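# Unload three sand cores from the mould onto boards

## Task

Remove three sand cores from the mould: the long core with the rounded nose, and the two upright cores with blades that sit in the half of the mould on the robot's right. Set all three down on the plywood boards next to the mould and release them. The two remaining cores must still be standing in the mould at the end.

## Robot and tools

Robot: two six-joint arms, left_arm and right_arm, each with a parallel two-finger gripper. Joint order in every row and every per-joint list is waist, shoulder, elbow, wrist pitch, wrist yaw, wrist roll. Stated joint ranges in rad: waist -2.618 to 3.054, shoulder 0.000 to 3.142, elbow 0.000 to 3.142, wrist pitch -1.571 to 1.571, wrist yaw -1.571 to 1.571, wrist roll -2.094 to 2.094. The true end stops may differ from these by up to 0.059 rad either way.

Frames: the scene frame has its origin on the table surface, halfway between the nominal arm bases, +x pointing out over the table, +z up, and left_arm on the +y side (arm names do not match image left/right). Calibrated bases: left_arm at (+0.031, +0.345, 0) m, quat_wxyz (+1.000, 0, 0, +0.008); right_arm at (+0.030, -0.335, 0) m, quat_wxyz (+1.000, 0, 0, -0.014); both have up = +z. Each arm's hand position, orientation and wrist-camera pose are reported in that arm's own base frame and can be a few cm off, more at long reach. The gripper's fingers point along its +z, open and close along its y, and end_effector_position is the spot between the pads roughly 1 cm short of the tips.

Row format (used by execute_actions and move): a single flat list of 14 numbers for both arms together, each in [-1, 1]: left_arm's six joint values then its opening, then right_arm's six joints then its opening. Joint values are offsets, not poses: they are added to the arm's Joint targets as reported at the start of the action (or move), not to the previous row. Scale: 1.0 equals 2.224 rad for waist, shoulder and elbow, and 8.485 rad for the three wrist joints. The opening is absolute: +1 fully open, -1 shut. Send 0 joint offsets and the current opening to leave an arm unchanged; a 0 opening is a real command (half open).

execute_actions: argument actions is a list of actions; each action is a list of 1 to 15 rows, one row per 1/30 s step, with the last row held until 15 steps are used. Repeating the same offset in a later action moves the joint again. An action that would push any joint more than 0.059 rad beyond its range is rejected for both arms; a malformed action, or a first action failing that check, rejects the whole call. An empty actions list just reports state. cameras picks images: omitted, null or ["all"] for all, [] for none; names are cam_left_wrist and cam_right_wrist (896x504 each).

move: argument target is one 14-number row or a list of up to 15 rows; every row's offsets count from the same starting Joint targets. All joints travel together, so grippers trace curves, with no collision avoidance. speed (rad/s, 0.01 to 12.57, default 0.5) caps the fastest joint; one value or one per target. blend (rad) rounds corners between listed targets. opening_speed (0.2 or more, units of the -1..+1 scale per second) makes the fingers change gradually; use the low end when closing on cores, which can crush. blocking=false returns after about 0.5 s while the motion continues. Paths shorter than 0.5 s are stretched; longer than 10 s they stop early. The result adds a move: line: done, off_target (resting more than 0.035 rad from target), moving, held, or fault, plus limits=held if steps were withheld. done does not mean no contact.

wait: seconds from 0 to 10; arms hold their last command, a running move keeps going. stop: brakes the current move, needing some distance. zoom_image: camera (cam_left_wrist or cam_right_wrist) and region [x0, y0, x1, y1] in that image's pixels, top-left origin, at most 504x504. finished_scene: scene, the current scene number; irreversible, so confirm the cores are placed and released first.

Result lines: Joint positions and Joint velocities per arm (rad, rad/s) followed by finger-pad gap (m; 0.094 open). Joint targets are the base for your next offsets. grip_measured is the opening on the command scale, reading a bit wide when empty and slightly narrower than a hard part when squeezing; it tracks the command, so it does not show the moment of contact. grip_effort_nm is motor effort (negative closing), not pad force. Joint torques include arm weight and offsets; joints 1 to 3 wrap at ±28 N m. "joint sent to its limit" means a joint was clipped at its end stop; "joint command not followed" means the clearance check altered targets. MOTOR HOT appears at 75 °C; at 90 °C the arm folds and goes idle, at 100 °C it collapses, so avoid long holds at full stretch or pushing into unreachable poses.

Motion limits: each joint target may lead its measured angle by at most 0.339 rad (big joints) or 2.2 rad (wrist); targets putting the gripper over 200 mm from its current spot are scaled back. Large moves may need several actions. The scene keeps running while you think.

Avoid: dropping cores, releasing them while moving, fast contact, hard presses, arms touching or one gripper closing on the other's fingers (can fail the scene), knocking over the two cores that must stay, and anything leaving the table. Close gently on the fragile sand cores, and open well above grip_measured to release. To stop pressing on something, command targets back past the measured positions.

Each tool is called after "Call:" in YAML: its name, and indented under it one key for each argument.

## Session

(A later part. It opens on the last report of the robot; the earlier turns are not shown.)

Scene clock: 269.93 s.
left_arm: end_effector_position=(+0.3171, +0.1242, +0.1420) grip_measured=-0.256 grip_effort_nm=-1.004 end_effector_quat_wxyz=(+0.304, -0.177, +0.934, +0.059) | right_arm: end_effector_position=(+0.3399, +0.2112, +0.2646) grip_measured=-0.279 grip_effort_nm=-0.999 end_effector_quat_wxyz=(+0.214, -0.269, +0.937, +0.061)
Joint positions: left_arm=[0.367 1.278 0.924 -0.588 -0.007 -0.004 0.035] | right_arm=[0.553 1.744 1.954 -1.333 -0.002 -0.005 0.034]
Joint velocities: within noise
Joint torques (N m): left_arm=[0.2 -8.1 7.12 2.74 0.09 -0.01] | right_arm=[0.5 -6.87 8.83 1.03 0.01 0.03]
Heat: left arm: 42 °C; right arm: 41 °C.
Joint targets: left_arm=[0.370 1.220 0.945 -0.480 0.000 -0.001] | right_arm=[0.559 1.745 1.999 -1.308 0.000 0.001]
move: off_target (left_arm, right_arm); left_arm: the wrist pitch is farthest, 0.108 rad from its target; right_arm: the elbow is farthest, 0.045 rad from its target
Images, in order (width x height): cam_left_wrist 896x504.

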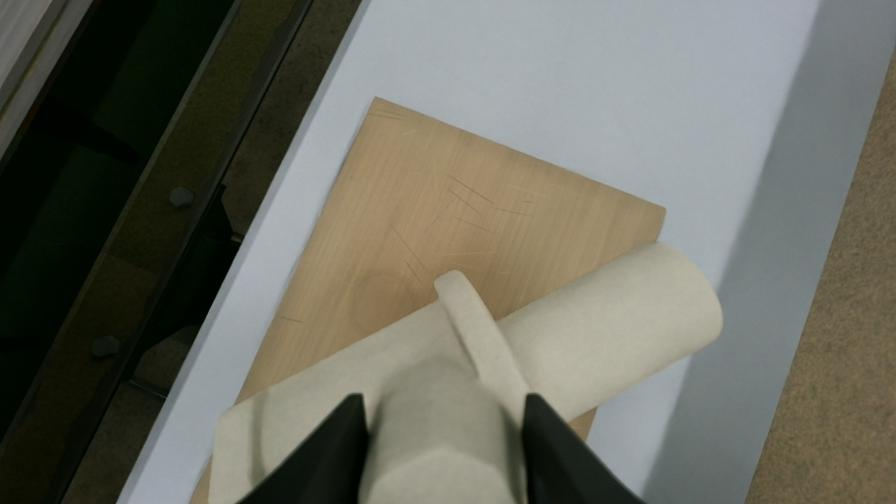

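Call:
move:
  target: [0.0270,0,-0.0180,0.0035,0,0,-0.6,0,0,0,0,0,0,-0.6]
  speed: 0.15
  cameras: ["cam_left_wrist"]

Call:
move:
  target: [0,0,-0.0180,0.0035,0,0,-0.6,0,0,0,0,0,0,-0.6]
  speed: 0.15
  cameras: ["cam_left_wrist"]

Scene clock: 278.00 s.
left_arm: end_effector_position=(+0.3072, +0.1408, +0.1318) grip_measured=-0.256 grip_effort_nm=-0.999 end_effector_quat_wxyz=(+0.299, -0.203, +0.930, +0.066) | right_arm: end_effector_position=(+0.3398, +0.2111, +0.2645) grip_measured=-0.279 grip_effort_nm=-1.009 end_effector_quat_wxyz=(+0.214, -0.269, +0.937, +0.061)
Joint positions: left_arm=[0.425 1.278 0.888 -0.558 -0.004 -0.004 0.035] | right_arm=[0.553 1.744 1.954 -1.333 -0.002 -0.005 0.034]
Joint velocities: within noise
Joint torques (N m): left_arm=[0.46 -8.17 6.84 2.72 0.07 -0.01] | right_arm=[0.53 -6.84 8.83 1.03 0 0.03]
Heat: left arm: 42 °C; right arm: 41 °C.
Joint targets: left_arm=[0.430 1.220 0.905 -0.450 0.000 -0.001] | right_arm=[0.559 1.745 1.999 -1.308 0.000 0.001]
move: off_target (left_arm, right_arm); left_arm: the wrist pitch is farthest, 0.108 rad from its target; right_arm: the elbow is farthest, 0.045 rad from its target
Images, in order (width x height): cam_left_wrist 896x504.

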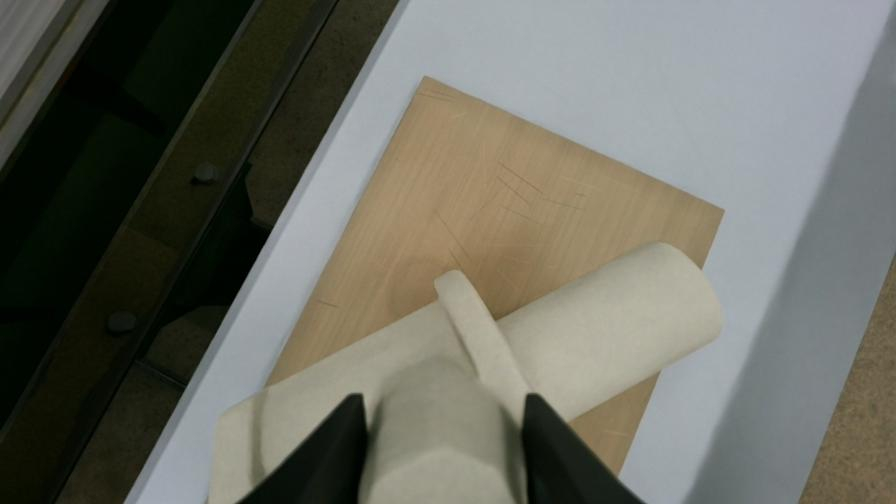

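Scene clock: 279.03 s.
left_arm: end_effector_position=(+0.3040, +0.1393, +0.1206) grip_measured=-0.256 grip_effort_nm=-0.999 end_effector_quat_wxyz=(+0.295, -0.203, +0.931, +0.065) | right_arm: end_effector_position=(+0.3398, +0.2111, +0.2645) grip_measured=-0.279 grip_effort_nm=-1.004 end_effector_quat_wxyz=(+0.214, -0.269, +0.937, +0.061)
Joint positions: left_arm=[0.425 1.278 0.848 -0.527 -0.004 -0.004 0.035] | right_arm=[0.553 1.744 1.954 -1.333 -0.002 -0.005 0.034]
Joint velocities: within noise
Joint torques (N m): left_arm=[0.43 -8.14 6.75 2.72 0.05 -0.04] | right_arm=[0.53 -6.86 8.84 1.04 0 0.03]
Heat: left arm: 42 °C; right arm: 41 °C.
Joint targets: left_arm=[0.430 1.220 0.865 -0.421 0.000 -0.001] | right_arm=[0.559 1.745 1.999 -1.308 0.000 0.001]
move: off_target (left_arm, right_arm); left_arm: the wrist pitch is farthest, 0.107 rad from its target; right_arm: the elbow is farthest, 0.045 rad from its target
Images, in order (width x height): cam_left_wrist 896x504.

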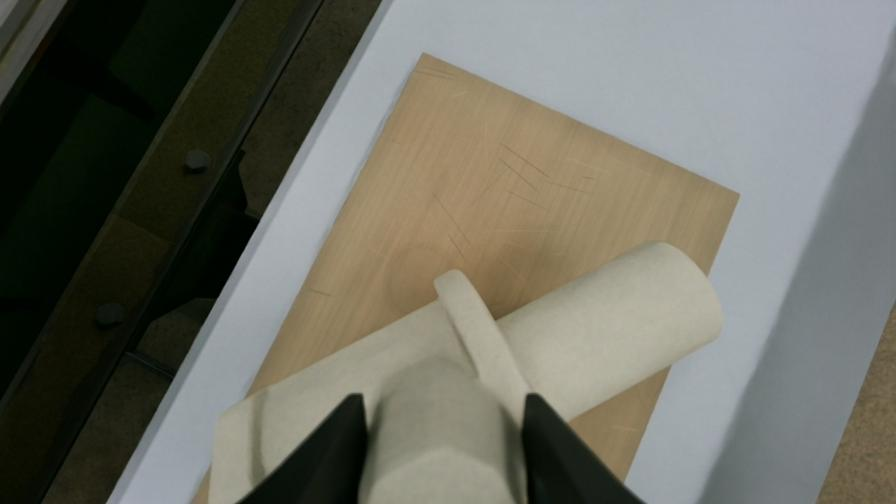

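Call:
move:
  target: [0,0,-0.018,0.006,0,0,-0.6,0,0,0,0,0,0,-0.6]
  speed: 0.15
  cameras: []

Call:
move:
  target: [0,0,-0.014,0.005,0,0,-0.6,0,0,0,0,0,0,-0.6]
  speed: 0.15
  cameras: ["cam_left_wrist"]

Scene clock: 283.67 s.
left_arm: end_effector_position=(+0.3040, +0.1393, +0.1131) grip_measured=-0.256 grip_effort_nm=-0.999 end_effector_quat_wxyz=(+0.300, -0.203, +0.930, +0.066) | right_arm: end_effector_position=(+0.3398, +0.2111, +0.2645) grip_measured=-0.279 grip_effort_nm=-1.009 end_effector_quat_wxyz=(+0.214, -0.269, +0.937, +0.061)
Joint positions: left_arm=[0.425 1.276 0.81 -0.48 -0.004 -0.004 0.035] | right_arm=[0.553 1.744 1.954 -1.333 -0.002 -0.005 0.034]
Joint velocities: within noise
Joint torques (N m): left_arm=[0.44 -7.98 6.56 2.77 0.08 -0.02] | right_arm=[0.54 -6.86 8.83 1.03 0 0.03]
Heat: left arm: 42 °C; right arm: 41 °C.
Joint targets: left_arm=[0.430 1.220 0.825 -0.370 0.000 -0.001] | right_arm=[0.559 1.745 1.999 -1.308 0.000 0.001]
move: off_target (left_arm, right_arm); left_arm: the wrist pitch is farthest, 0.110 rad from its target; right_arm: the elbow is farthest, 0.045 rad from its target
No camera images: "cameras" was empty.

Scene clock: 284.53 s.
left_arm: end_effector_position=(+0.3065, +0.1404, +0.1130) grip_measured=-0.256 grip_effort_nm=-0.999 end_effector_quat_wxyz=(+0.314, -0.202, +0.925, +0.069) | right_arm: end_effector_position=(+0.3398, +0.2111, +0.2645) grip_measured=-0.279 grip_effort_nm=-1.004 end_effector_quat_wxyz=(+0.214, -0.269, +0.937, +0.061)
Joint positions: left_arm=[0.425 1.266 0.784 -0.433 -0.004 -0.004 0.035] | right_arm=[0.553 1.744 1.954 -1.333 -0.002 -0.005 0.034]
Joint velocities: within noise
Joint torques (N m): left_arm=[0.43 -7.08 6.11 2.77 0.06 -0.01] | right_arm=[0.51 -6.87 8.81 1.03 0 0.02]
Heat: left arm: 43 °C; right arm: 41 °C.
Joint targets: left_arm=[0.430 1.220 0.794 -0.327 0.000 -0.001] | right_arm=[0.559 1.745 1.999 -1.308 0.000 0.001]
move: off_target (left_arm, right_arm); left_arm: the wrist pitch is farthest, 0.106 rad from its target; right_arm: the elbow is farthest, 0.045 rad from its target
Images, in order (width x height): cam_left_wrist 896x504.

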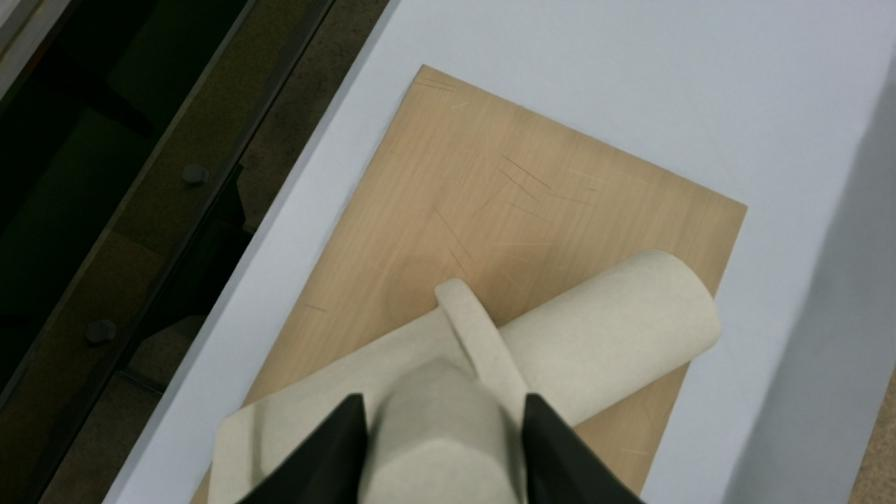

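Call:
move:
  target: [0,0,-0.014,0.002,0,0,-0.6,0,0,0,0,0,0,-0.6]
  speed: 0.15
  cameras: ["cam_left_wrist"]

Scene clock: 288.87 s.
left_arm: end_effector_position=(+0.3068, +0.1406, +0.1129) grip_measured=-0.257 grip_effort_nm=-0.999 end_effector_quat_wxyz=(+0.325, -0.201, +0.921, +0.071) | right_arm: end_effector_position=(+0.3397, +0.2111, +0.2645) grip_measured=-0.279 grip_effort_nm=-1.004 end_effector_quat_wxyz=(+0.213, -0.269, +0.937, +0.061)
Joint positions: left_arm=[0.425 1.253 0.761 -0.401 -0.004 -0.004 0.035] | right_arm=[0.553 1.744 1.954 -1.333 -0.002 -0.005 0.034]
Joint velocities: within noise
Joint torques (N m): left_arm=[0.47 -5.94 5.5 2.64 0.06 -0.01] | right_arm=[0.5 -6.84 8.83 1.03 0.01 0.02]
Heat: left arm: 43 °C; right arm: 41 °C.
Joint targets: left_arm=[0.430 1.220 0.763 -0.310 0.000 -0.001] | right_arm=[0.559 1.745 1.999 -1.308 0.000 0.001]
move: off_target (left_arm, right_arm); left_arm: the wrist pitch is farthest, 0.091 rad from its target; right_arm: the elbow is farthest, 0.045 rad from its target
Images, in order (width x height): cam_left_wrist 896x504.

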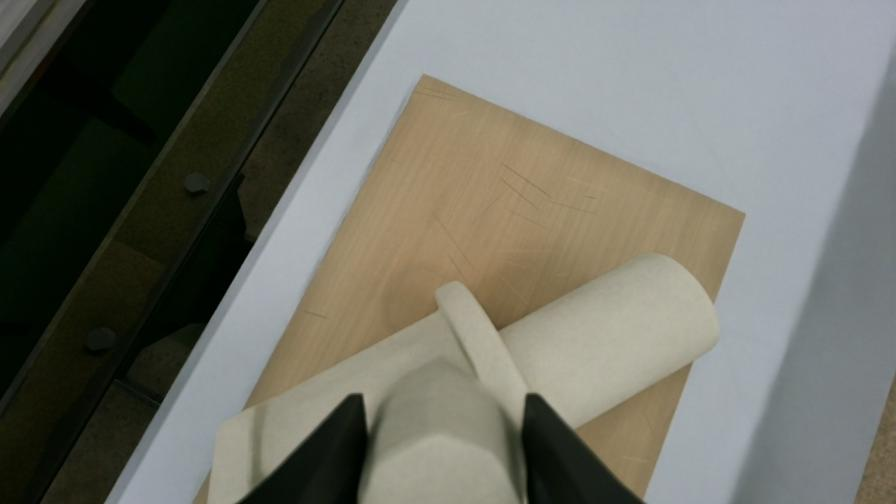

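Call:
move:
  target: [0,0,0,0,0,0,0.7,0,0,0,0,0,0,-0.6]
  opening_speed: 0.7
  cameras: ["cam_left_wrist"]

Call:
move:
  target: [0,-0.0821,0.0416,-0.0473,0,0,0.9,0,0,0,0,0,0,-0.6]
  speed: 0.5
  cameras: ["cam_left_wrist"]

Scene clock: 297.23 s.
left_arm: end_effector_position=(+0.3181, +0.1457, +0.1259) grip_measured=+0.698 grip_effort_nm=0.134 end_effector_quat_wxyz=(+0.359, -0.199, +0.909, +0.078) | right_arm: end_effector_position=(+0.3397, +0.2111, +0.2645) grip_measured=-0.279 grip_effort_nm=-1.004 end_effector_quat_wxyz=(+0.213, -0.269, +0.937, +0.061)
Joint positions: left_arm=[0.425 1.245 0.759 -0.333 -0.004 -0.004 0.08] | right_arm=[0.553 1.744 1.954 -1.333 -0.002 -0.005 0.034]
Joint velocities: within noise
Joint torques (N m): left_arm=[0.44 -5.38 5.67 1.98 0.07 -0.01] | right_arm=[0.51 -6.84 8.83 1.03 0.01 0.03]
Heat: left arm: 44 °C; right arm: 42 °C.
Joint targets: left_arm=[0.430 1.220 0.763 -0.310 0.000 -0.001] | right_arm=[0.559 1.745 1.999 -1.308 0.000 0.001]
move: off_target (right_arm); right_arm: the elbow is farthest, 0.045 rad from its target
Images, in order (width x height): cam_left_wrist 896x504.

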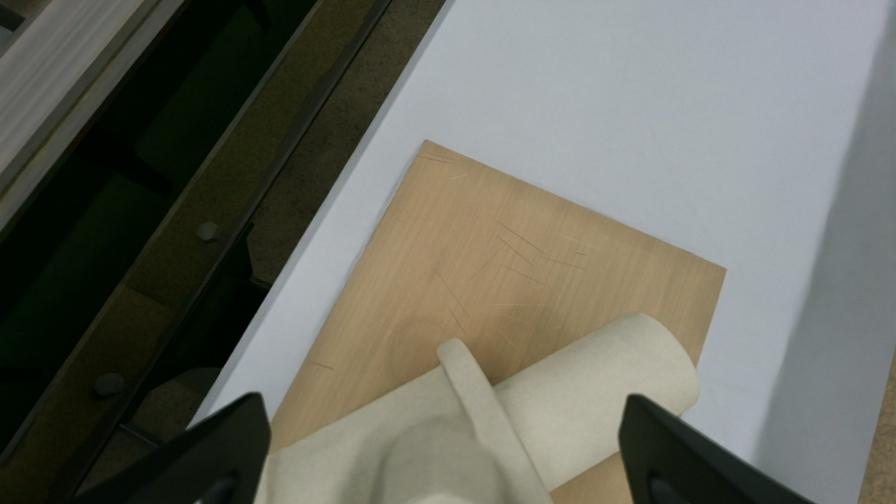

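Scene clock: 298.80 s.
left_arm: end_effector_position=(+0.2630, +0.1208, +0.1524) grip_measured=+0.898 grip_effort_nm=0.144 end_effector_quat_wxyz=(+0.306, -0.203, +0.928, +0.067) | right_arm: end_effector_position=(+0.3397, +0.2111, +0.2645) grip_measured=-0.279 grip_effort_nm=-1.009 end_effector_quat_wxyz=(+0.213, -0.269, +0.937, +0.061)
Joint positions: left_arm=[0.425 1.054 0.83 -0.71 -0.004 -0.004 0.089] | right_arm=[0.553 1.744 1.954 -1.333 -0.002 -0.005 0.034]
Joint velocities: within noise
Joint torques (N m): left_arm=[0.53 -3.37 7.47 1.58 0.08 -0.02] | right_arm=[0.53 -6.87 8.85 1.03 0.01 0.03]
Heat: left arm: 43 °C; right arm: 42 °C.
Joint targets: left_arm=[0.430 1.038 0.856 -0.712 0.000 -0.001] | right_arm=[0.559 1.745 1.999 -1.308 0.000 0.001]
move: off_target (right_arm); right_arm: the elbow is farthest, 0.045 rad from its target
Images, in order (width x height): cam_left_wrist 896x504.

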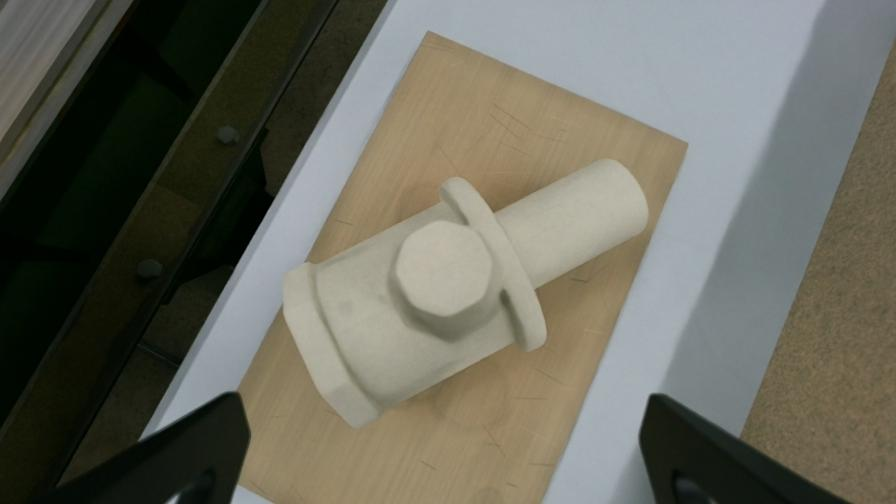

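Call:
move:
  target:
    - [0,-0.1007,-0.0926,0.0462,0,0,0.9,0,0,0,0,0,0,-0.6]
    - [-0.6205,-0.2006,-0.1871,0.0926,0,0,0.9,0,0,0,0,0,0,-0.6]
  speed: 1.0
  blend: 0.1

Call:
zoom_image:
  camera: "cam_left_wrist"
  region: [250, 50, 650, 350]

Scene clock: 310.33 s.
left_arm: end_effector_position=(+0.1779, -0.2430, +0.2633) grip_measured=+0.898 grip_effort_nm=0.139 end_effector_quat_wxyz=(+0.595, +0.336, +0.664, -0.304) | right_arm: end_effector_position=(+0.3397, +0.2111, +0.2645) grip_measured=-0.279 grip_effort_nm=-1.004 end_effector_quat_wxyz=(+0.213, -0.269, +0.937, +0.061)
Joint positions: left_arm=[-0.942 0.604 0.449 0.047 0 -0.004 0.089] | right_arm=[0.553 1.744 1.954 -1.333 -0.002 -0.005 0.034]
Joint velocities: within noise
Joint torques (N m): left_arm=[-0.53 -0.65 5.15 2.53 0.02 -0.02] | right_arm=[0.54 -6.86 8.81 1.03 0.01 0.03]
Heat: left arm: 42 °C; right arm: 42 °C.
Joint targets: left_arm=[-0.950 0.591 0.439 0.074 0.000 -0.001] | right_arm=[0.559 1.745 1.999 -1.308 0.000 0.001]
move: off_target (right_arm); right_arm: the elbow is farthest, 0.045 rad from its target

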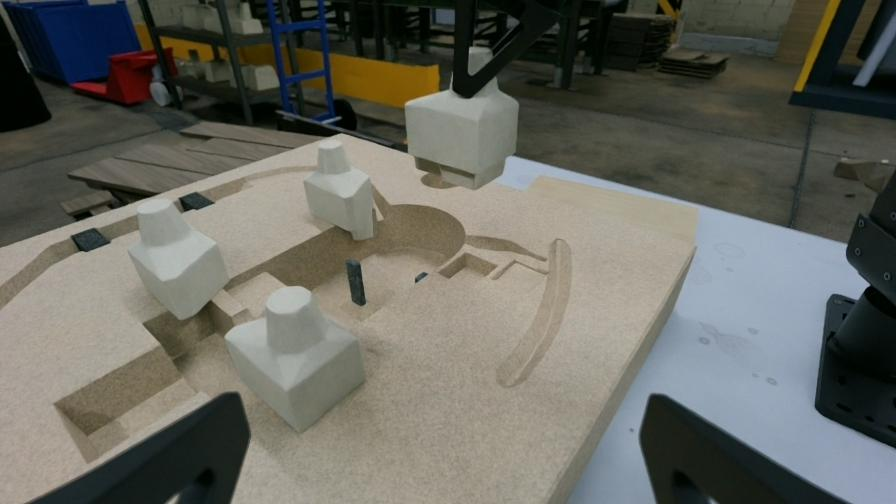

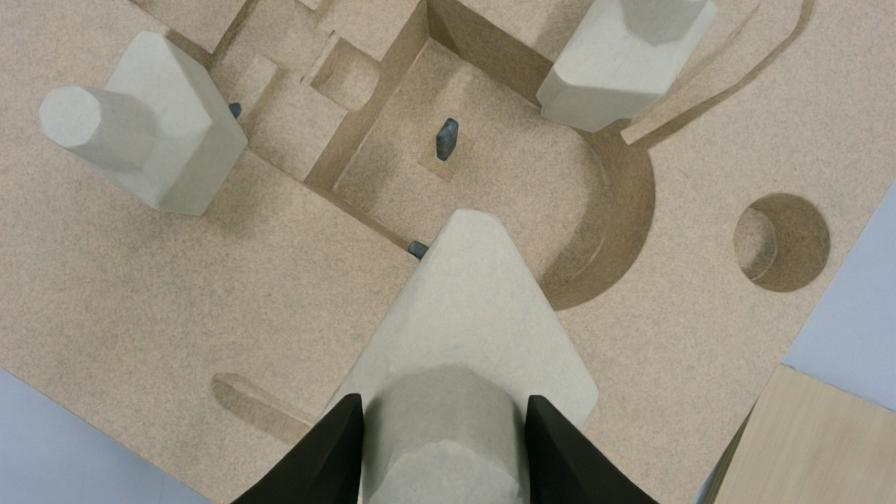

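Scaled by 1.260.

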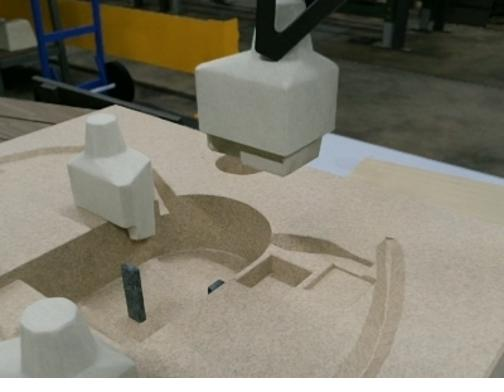

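Call:
zoom_image:
  camera: "cam_left_wrist"
  region: [390, 40, 540, 200]

Call:
zoom_image:
  camera: "cam_left_wrist"
  region: [290, 120, 420, 260]

Scaled by 3.150.

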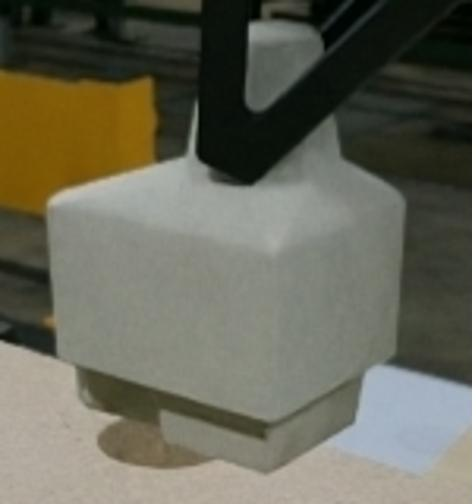

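Scaled by 3.600.

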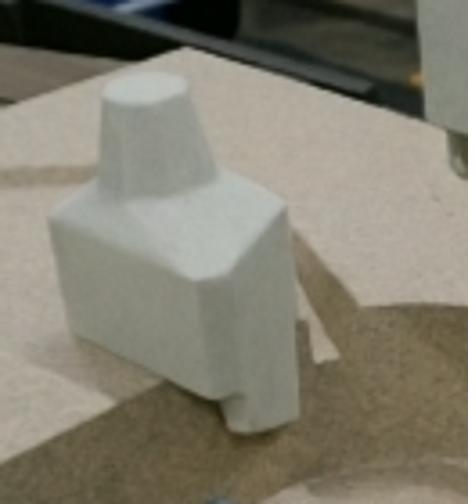

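Call:
move:
  target:
    - [0,0,0,0,0,0,0.9,-0.3795,0,0,0,0,0,-0.6]
    - [0,0,0,0,0,0,0.9,-0.3795,-0.0427,-0.2626,0.0534,0,0,-0.6]
    - [0,0,0,0,0,0,0.9,-0.3795,-0.0409,-0.2963,0.0581,0,0,-0.6]
  speed: [0.8,0.5,0.25]
  blend: 0.05

Scene clock: 332.33 s.
left_arm: end_effector_position=(+0.1779, -0.2430, +0.2635) grip_measured=+0.898 grip_effort_nm=0.139 end_effector_quat_wxyz=(+0.595, +0.336, +0.663, -0.305) | right_arm: end_effector_position=(+0.3719, -0.1105, +0.1147) grip_measured=-0.279 grip_effort_nm=-1.004 end_effector_quat_wxyz=(+0.168, +0.140, +0.975, -0.026)
Joint positions: left_arm=[-0.942 0.604 0.449 0.048 0 -0.004 0.089] | right_arm=[-0.29 1.703 1.337 -0.864 0.003 -0.005 0.034]
Joint velocities: within noise
Joint torques (N m): left_arm=[-0.47 -0.65 5.26 2.5 0.01 -0.07] | right_arm=[0.38 -11.02 5.85 1.11 -0.03 0.03]
Heat: left arm: 46 °C; right arm: 42 °C.
Joint targets: left_arm=[-0.950 0.591 0.439 0.074 0.000 -0.001] | right_arm=[-0.286 1.654 1.340 -0.815 0.000 0.001]
move: off_target (right_arm); blend cut to 0.0375 rad at target 2; right_arm: the shoulder is farthest, 0.049 rad from its target

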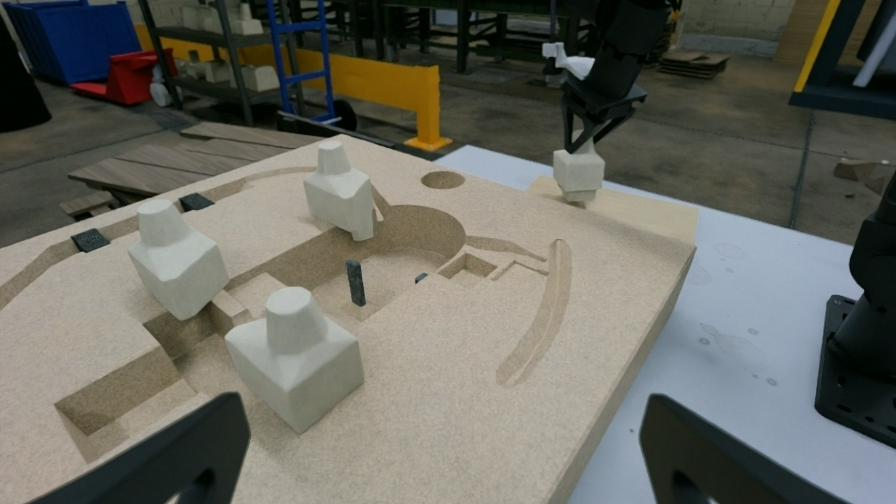

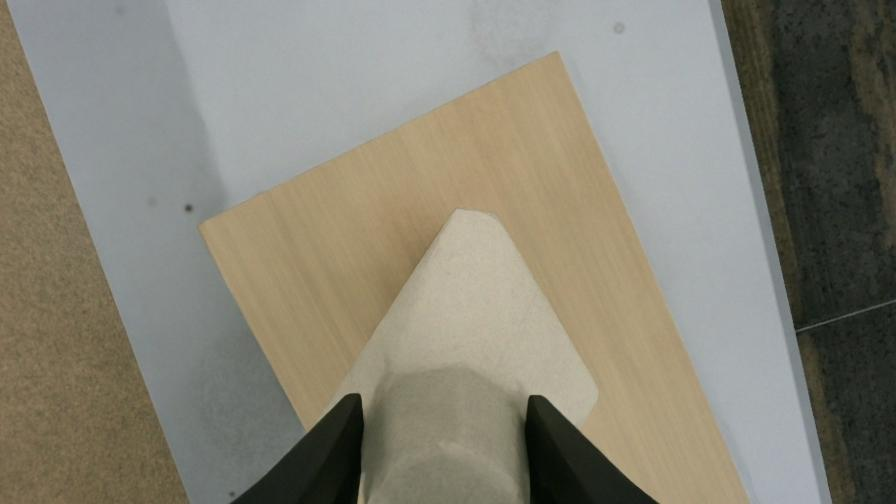

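Call:
zoom_image:
  camera: "cam_left_wrist"
  region: [530, 110, 670, 220]

Scaled by 3.600.

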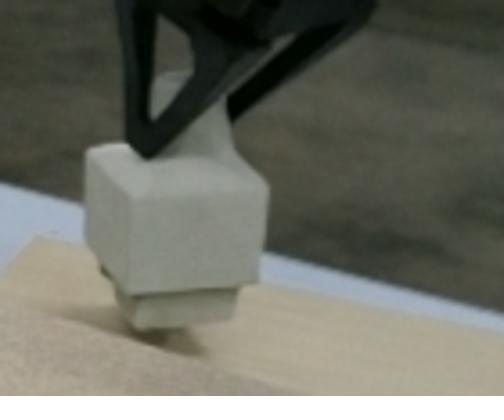

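Call:
move:
  target: [0,0,0,0,0,0,0.9,0,-0.0135,0,0.010,0,0,-0.6]
  speed: 0.2

Call:
zoom_image:
  camera: "cam_left_wrist"
  region: [530, 110, 670, 220]

Scene clock: 337.83 s.
left_arm: end_effector_position=(+0.1779, -0.2430, +0.2636) grip_measured=+0.898 grip_effort_nm=0.134 end_effector_quat_wxyz=(+0.595, +0.336, +0.663, -0.305) | right_arm: end_effector_position=(+0.3882, -0.1154, +0.1324) grip_measured=-0.279 grip_effort_nm=-1.004 end_effector_quat_wxyz=(+0.218, +0.139, +0.965, -0.034)
Joint positions: left_arm=[-0.942 0.604 0.449 0.049 0 -0.004 0.089] | right_arm=[-0.29 1.674 1.337 -0.789 0.003 -0.005 0.034]
Joint velocities: within noise
Joint torques (N m): left_arm=[-0.51 -0.68 5.23 2.49 0 -0.01] | right_arm=[0.35 -11.06 6.01 1.35 -0.03 0.04]
Heat: left arm: 47 °C; right arm: 42 °C.
Joint targets: left_arm=[-0.950 0.591 0.439 0.074 0.000 -0.001] | right_arm=[-0.286 1.624 1.340 -0.730 0.000 0.001]
move: off_target (right_arm); right_arm: the wrist pitch is farthest, 0.059 rad from its target

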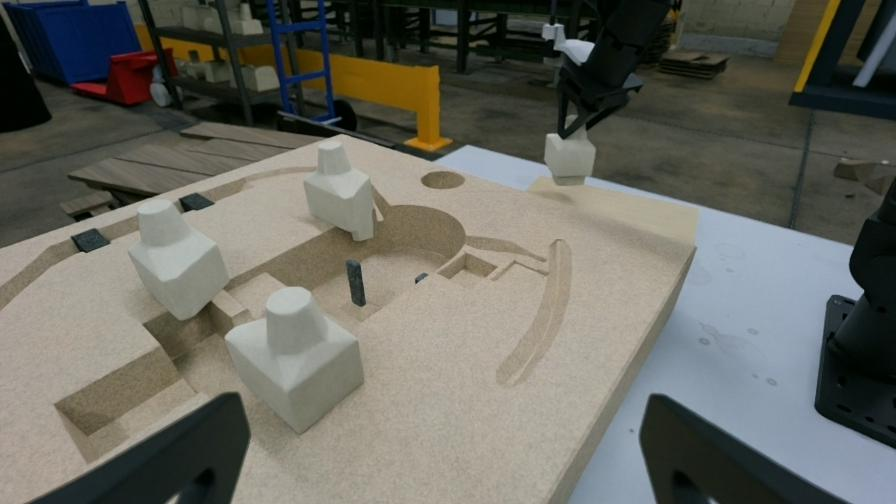

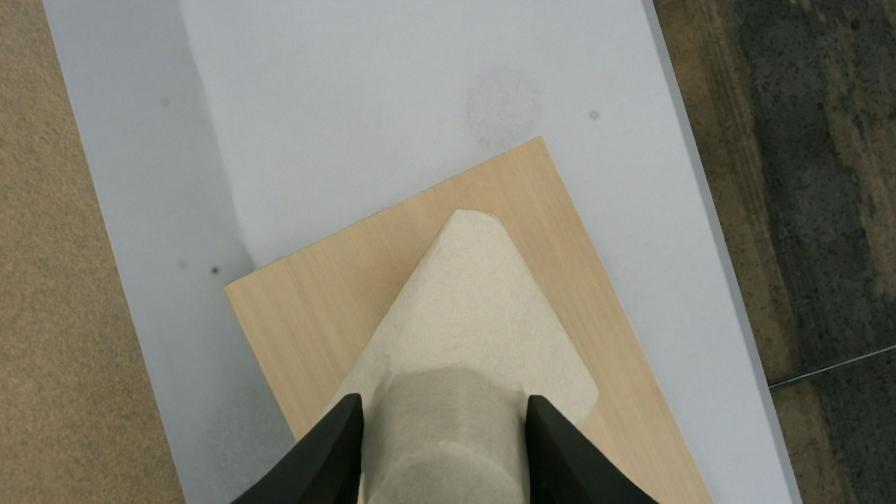

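Scaled by 3.600.

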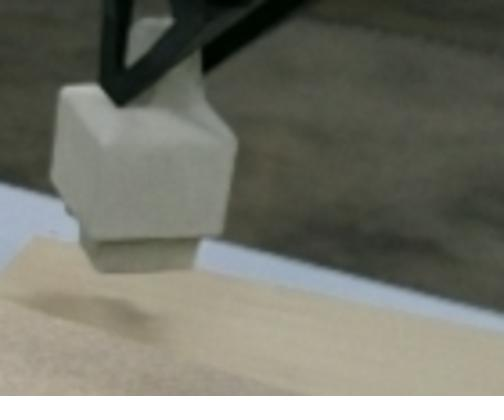

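Call:
move:
  target: [0,0,0,0,0,0,0.9,0,0,-0.0225,0.0047,0,0,-0.6]
  speed: 0.15
  cameras: []

Call:
move:
  target: [0,0,0,0,0,0,0.9,0,0,-0.0135,0.003,0,0,-0.6]
  speed: 0.15
  cameras: ["cam_left_wrist"]

Call:
zoom_image:
  camera: "cam_left_wrist"
  region: [530, 110, 670, 220]

Scene clock: 342.93 s.
left_arm: end_effector_position=(+0.1779, -0.2430, +0.2636) grip_measured=+0.898 grip_effort_nm=0.129 end_effector_quat_wxyz=(+0.595, +0.336, +0.663, -0.305) | right_arm: end_effector_position=(+0.3840, -0.1141, +0.1179) grip_measured=-0.279 grip_effort_nm=-1.004 end_effector_quat_wxyz=(+0.212, +0.139, +0.967, -0.033)
Joint positions: left_arm=[-0.942 0.604 0.449 0.049 0 -0.004 0.089] | right_arm=[-0.29 1.674 1.285 -0.749 0.003 -0.005 0.034]
Joint velocities: within noise
Joint torques (N m): left_arm=[-0.53 -0.69 5.07 2.5 0 -0.01] | right_arm=[0.4 -11.06 6.15 1.32 -0.04 0.03]
Heat: left arm: 47 °C; right arm: 45 °C.
Joint targets: left_arm=[-0.950 0.591 0.439 0.074 0.000 -0.001] | right_arm=[-0.286 1.624 1.290 -0.690 0.000 0.001]
move: off_target (right_arm); right_arm: the wrist pitch is farthest, 0.059 rad from its target
No camera images: "cameras" was empty.

Scene clock: 343.73 s.
left_arm: end_effector_position=(+0.1779, -0.2430, +0.2636) grip_measured=+0.898 grip_effort_nm=0.129 end_effector_quat_wxyz=(+0.595, +0.336, +0.663, -0.305) | right_arm: end_effector_position=(+0.3833, -0.1138, +0.1128) grip_measured=-0.279 grip_effort_nm=-1.004 end_effector_quat_wxyz=(+0.214, +0.139, +0.966, -0.033)
Joint positions: left_arm=[-0.942 0.604 0.449 0.049 0 -0.004 0.089] | right_arm=[-0.29 1.671 1.259 -0.723 0.002 -0.005 0.034]
Joint velocities: within noise
Joint torques (N m): left_arm=[-0.58 -0.66 5.12 2.51 0.03 -0.02] | right_arm=[0.39 -10.74 5.82 1.33 -0.02 0.03]
Heat: left arm: 47 °C; right arm: 45 °C.
Joint targets: left_arm=[-0.950 0.591 0.439 0.074 0.000 -0.001] | right_arm=[-0.286 1.623 1.260 -0.665 0.000 0.001]
move: off_target (right_arm); right_arm: the wrist pitch is farthest, 0.058 rad from its target
Images, in order (width x height): cam_left_wrist 896x504.

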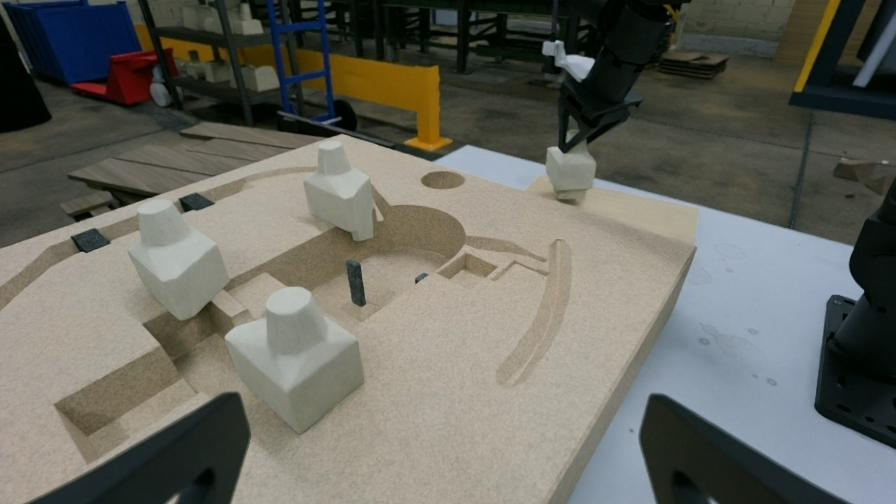

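Scaled by 3.600.

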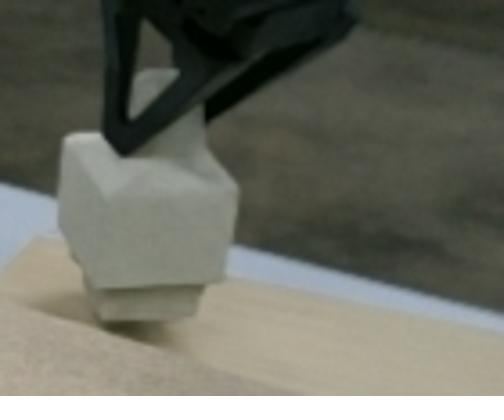

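Call:
move:
  target: [0,0,0,0,0,0,0.9,0,0,-0.0135,0.003,0,0,-0.6]
  speed: 0.15
  cameras: []

Call:
move:
  target: [0,0,0,0,0,0,0.9,0,0,-0.0135,0.002,0,0,-0.6]
  speed: 0.15
  cameras: ["cam_left_wrist","cam_right_wrist"]

Call:
zoom_image:
  camera: "cam_left_wrist"
  region: [530, 110, 670, 220]

Scene clock: 347.47 s.
left_arm: end_effector_position=(+0.1779, -0.2430, +0.2636) grip_measured=+0.898 grip_effort_nm=0.139 end_effector_quat_wxyz=(+0.595, +0.336, +0.663, -0.305) | right_arm: end_effector_position=(+0.3834, -0.1138, +0.1122) grip_measured=-0.279 grip_effort_nm=-1.009 end_effector_quat_wxyz=(+0.222, +0.139, +0.964, -0.034)
Joint positions: left_arm=[-0.942 0.604 0.449 0.049 0 -0.004 0.089] | right_arm=[-0.29 1.659 1.235 -0.694 0.002 -0.005 0.034]
Joint velocities: within noise
Joint torques (N m): left_arm=[-0.57 -0.58 5.19 2.5 0.03 -0.02] | right_arm=[0.39 -9.61 5.34 1.33 -0.04 0.03]
Heat: left arm: 48 °C; right arm: 44 °C.
Joint targets: left_arm=[-0.950 0.591 0.439 0.074 0.000 -0.001] | right_arm=[-0.286 1.624 1.230 -0.639 0.000 0.001]
move: off_target (right_arm); right_arm: the wrist pitch is farthest, 0.054 rad from its target
No camera images: "cameras" was empty.

Scene clock: 348.27 s.
left_arm: end_effector_position=(+0.1779, -0.2430, +0.2636) grip_measured=+0.898 grip_effort_nm=0.134 end_effector_quat_wxyz=(+0.595, +0.336, +0.663, -0.305) | right_arm: end_effector_position=(+0.3830, -0.1137, +0.1116) grip_measured=-0.280 grip_effort_nm=-1.004 end_effector_quat_wxyz=(+0.230, +0.138, +0.963, -0.035)
Joint positions: left_arm=[-0.942 0.604 0.449 0.049 0 -0.004 0.089] | right_arm=[-0.29 1.646 1.212 -0.668 0.002 -0.005 0.034]
Joint velocities: within noise
Joint torques (N m): left_arm=[-0.53 -0.68 5.19 2.51 0.03 -0.02] | right_arm=[0.39 -8.44 4.85 1.25 -0.04 0.02]
Heat: left arm: 48 °C; right arm: 44 °C.
Joint targets: left_arm=[-0.950 0.591 0.439 0.074 0.000 -0.001] | right_arm=[-0.286 1.624 1.200 -0.622 0.000 0.001]
move: off_target (right_arm); right_arm: the wrist pitch is farthest, 0.046 rad from its target

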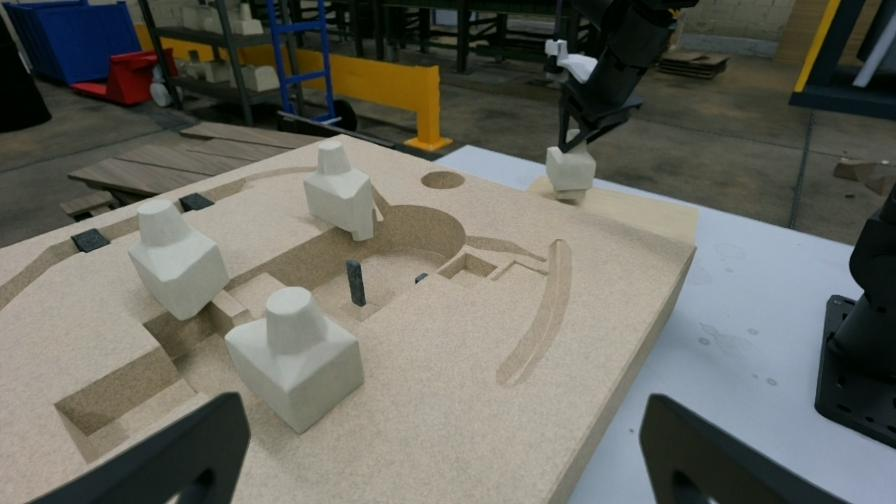

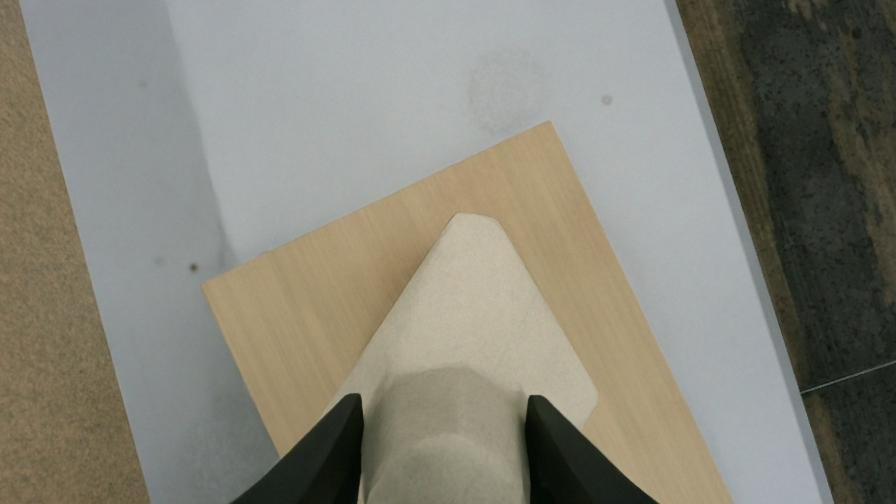

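Scaled by 3.600.

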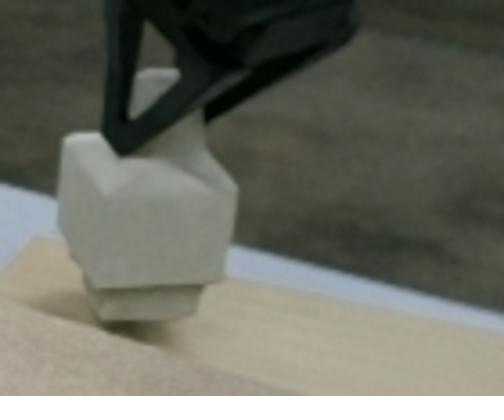

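Call:
move:
  target: [0,0,0,0,0,0,0.9,0,0,0,0,0,0,0.5]
  opening_speed: 0.6

Call:
zoom_image:
  camera: "cam_left_wrist"
  region: [530, 110, 670, 220]

Scene clock: 352.43 s.
left_arm: end_effector_position=(+0.1779, -0.2430, +0.2636) grip_measured=+0.898 grip_effort_nm=0.139 end_effector_quat_wxyz=(+0.595, +0.336, +0.663, -0.305) | right_arm: end_effector_position=(+0.3861, -0.1128, +0.1114) grip_measured=+0.497 grip_effort_nm=0.178 end_effector_quat_wxyz=(+0.237, +0.137, +0.961, -0.033)
Joint positions: left_arm=[-0.942 0.604 0.449 0.049 0 -0.004 0.089] | right_arm=[-0.289 1.646 1.205 -0.647 -0.005 -0.005 0.07]
Joint velocities: within noise
Joint torques (N m): left_arm=[-0.59 -0.61 5.19 2.51 0.02 -0.03] | right_arm=[0.28 -8.46 5.39 1.1 0.04 0.02]
Heat: left arm: 48 °C; right arm: 44 °C.
Joint targets: left_arm=[-0.950 0.591 0.439 0.074 0.000 -0.001] | right_arm=[-0.286 1.624 1.200 -0.622 0.000 0.001]
move: done

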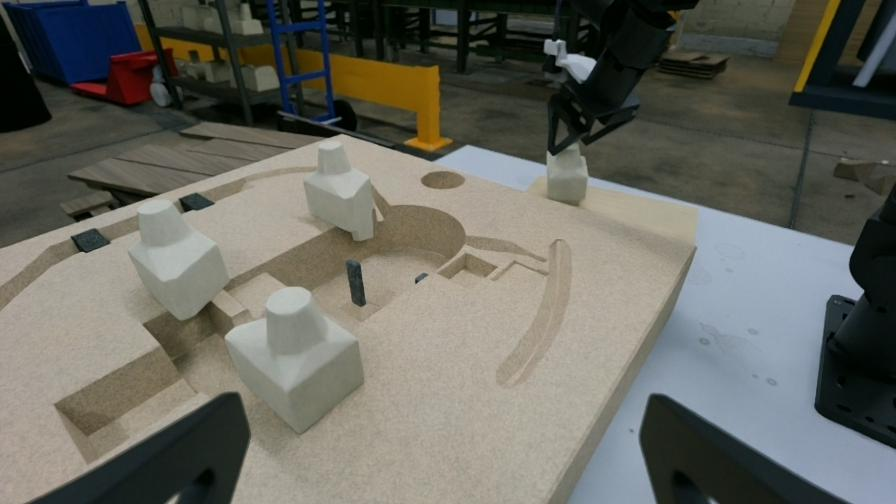

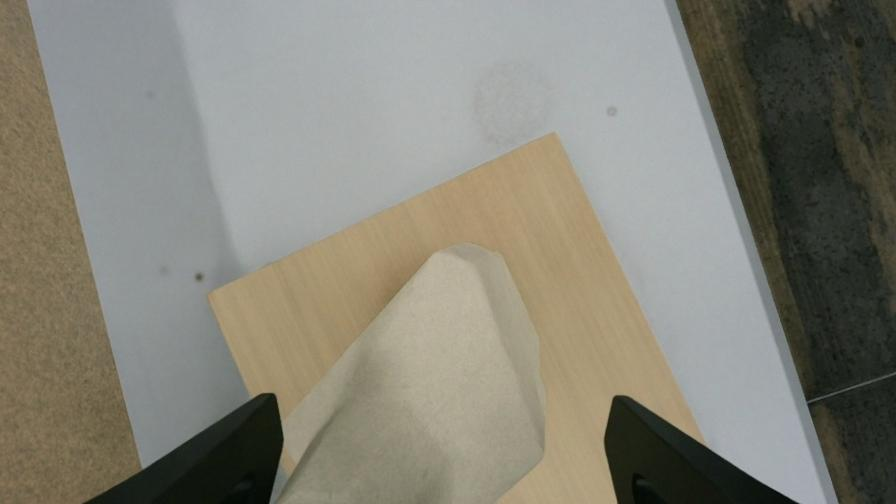

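Scaled by 3.600.

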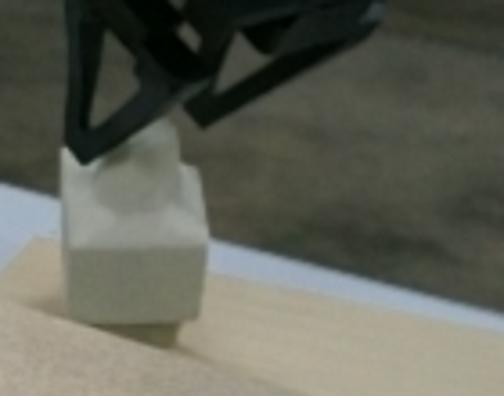

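Call:
move:
  target: [0,0,0,0,0,0,0.9,0,0,0,0,0,0,-0.5]
  opening_speed: 0.5

Call:
zoom_image:
  camera: "cam_left_wrist"
  region: [530, 110, 670, 220]

Scene clock: 404.03 s.
left_arm: end_effector_position=(+0.1779, -0.2430, +0.2636) grip_measured=+0.898 grip_effort_nm=0.144 end_effector_quat_wxyz=(+0.595, +0.336, +0.663, -0.305) | right_arm: end_effector_position=(+0.3873, -0.1103, +0.1116) grip_measured=-0.497 grip_effort_nm=-0.139 end_effector_quat_wxyz=(+0.239, +0.134, +0.961, -0.028)
Joint positions: left_arm=[-0.942 0.604 0.449 0.049 0 -0.004 0.089] | right_arm=[-0.287 1.646 1.205 -0.645 -0.015 -0.005 0.024]
Joint velocities: within noise
Joint torques (N m): left_arm=[-0.55 -0.65 5.2 2.51 0.02 -0.01] | right_arm=[0.08 -8.46 5.39 1.07 0.13 0.02]
Heat: left arm: 51 °C; right arm: 46 °C.
Joint targets: left_arm=[-0.950 0.591 0.439 0.074 0.000 -0.001] | right_arm=[-0.285 1.624 1.200 -0.622 0.000 0.001]
move: done

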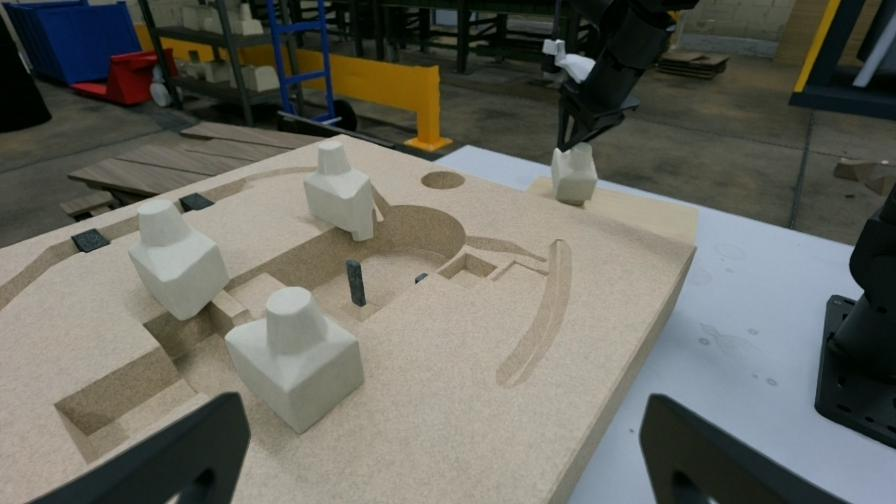

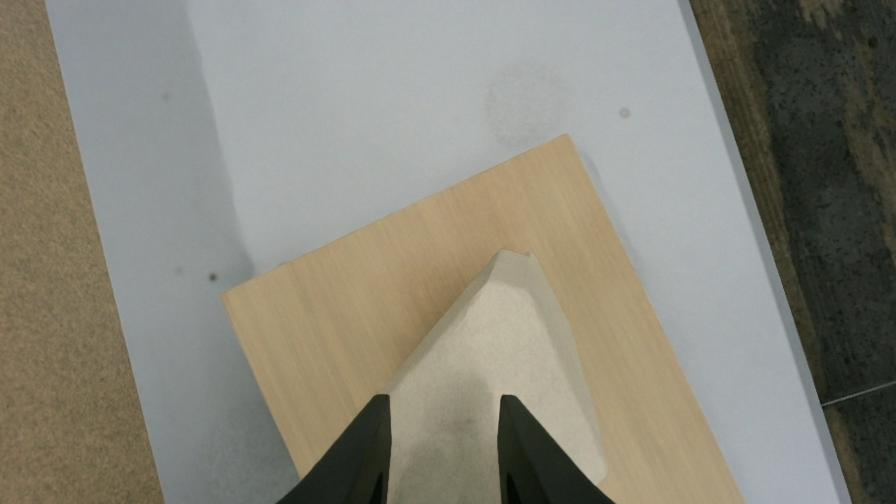

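Scaled by 3.600.

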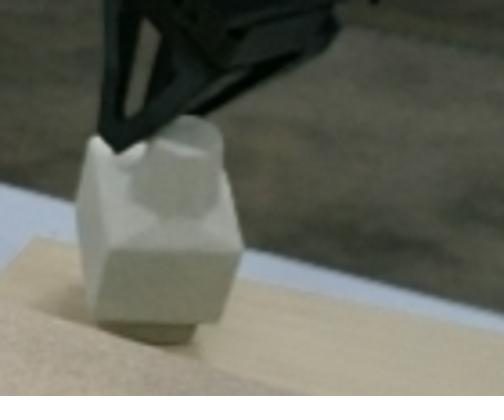

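Call:
move:
  target: [0,0,0,0,0,0,0.9,0,0,0,0,0,0,-0.8]
  opening_speed: 0.5

Call:
zoom_image:
  camera: "cam_left_wrist"
  region: [530, 110, 670, 220]

Scene clock: 409.53 s.
left_arm: end_effector_position=(+0.1779, -0.2430, +0.2636) grip_measured=+0.898 grip_effort_nm=0.134 end_effector_quat_wxyz=(+0.595, +0.336, +0.663, -0.305) | right_arm: end_effector_position=(+0.3903, -0.1130, +0.1135) grip_measured=-0.797 grip_effort_nm=-0.125 end_effector_quat_wxyz=(+0.246, +0.135, +0.959, -0.033)
Joint positions: left_arm=[-0.942 0.604 0.449 0.049 0 -0.004 0.089] | right_arm=[-0.287 1.646 1.205 -0.628 -0.005 -0.005 0.01]
Joint velocities: within noise
Joint torques (N m): left_arm=[-0.51 -0.65 5.15 2.51 0.06 0] | right_arm=[0.1 -8.47 5.42 0.93 0.02 0.02]
Heat: left arm: 51 °C; right arm: 46 °C.
Joint targets: left_arm=[-0.950 0.591 0.439 0.074 0.000 -0.001] | right_arm=[-0.285 1.624 1.200 -0.622 0.000 0.000]
move: done

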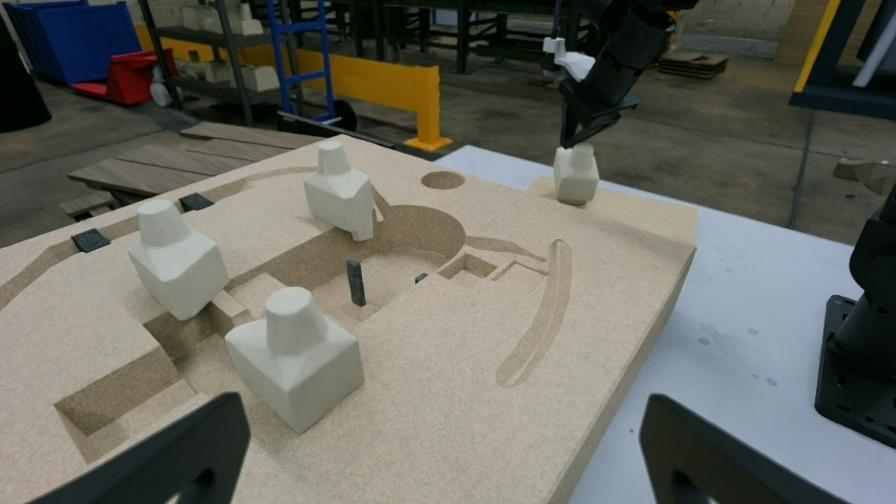

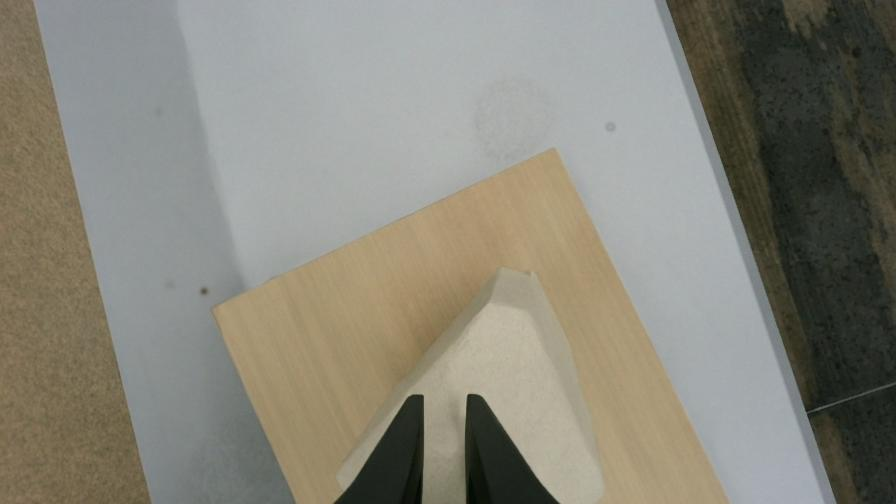

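Scaled by 3.600.

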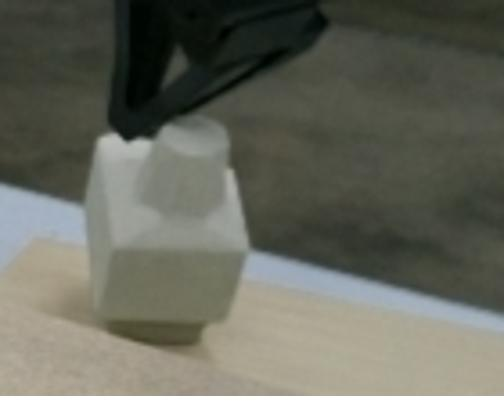

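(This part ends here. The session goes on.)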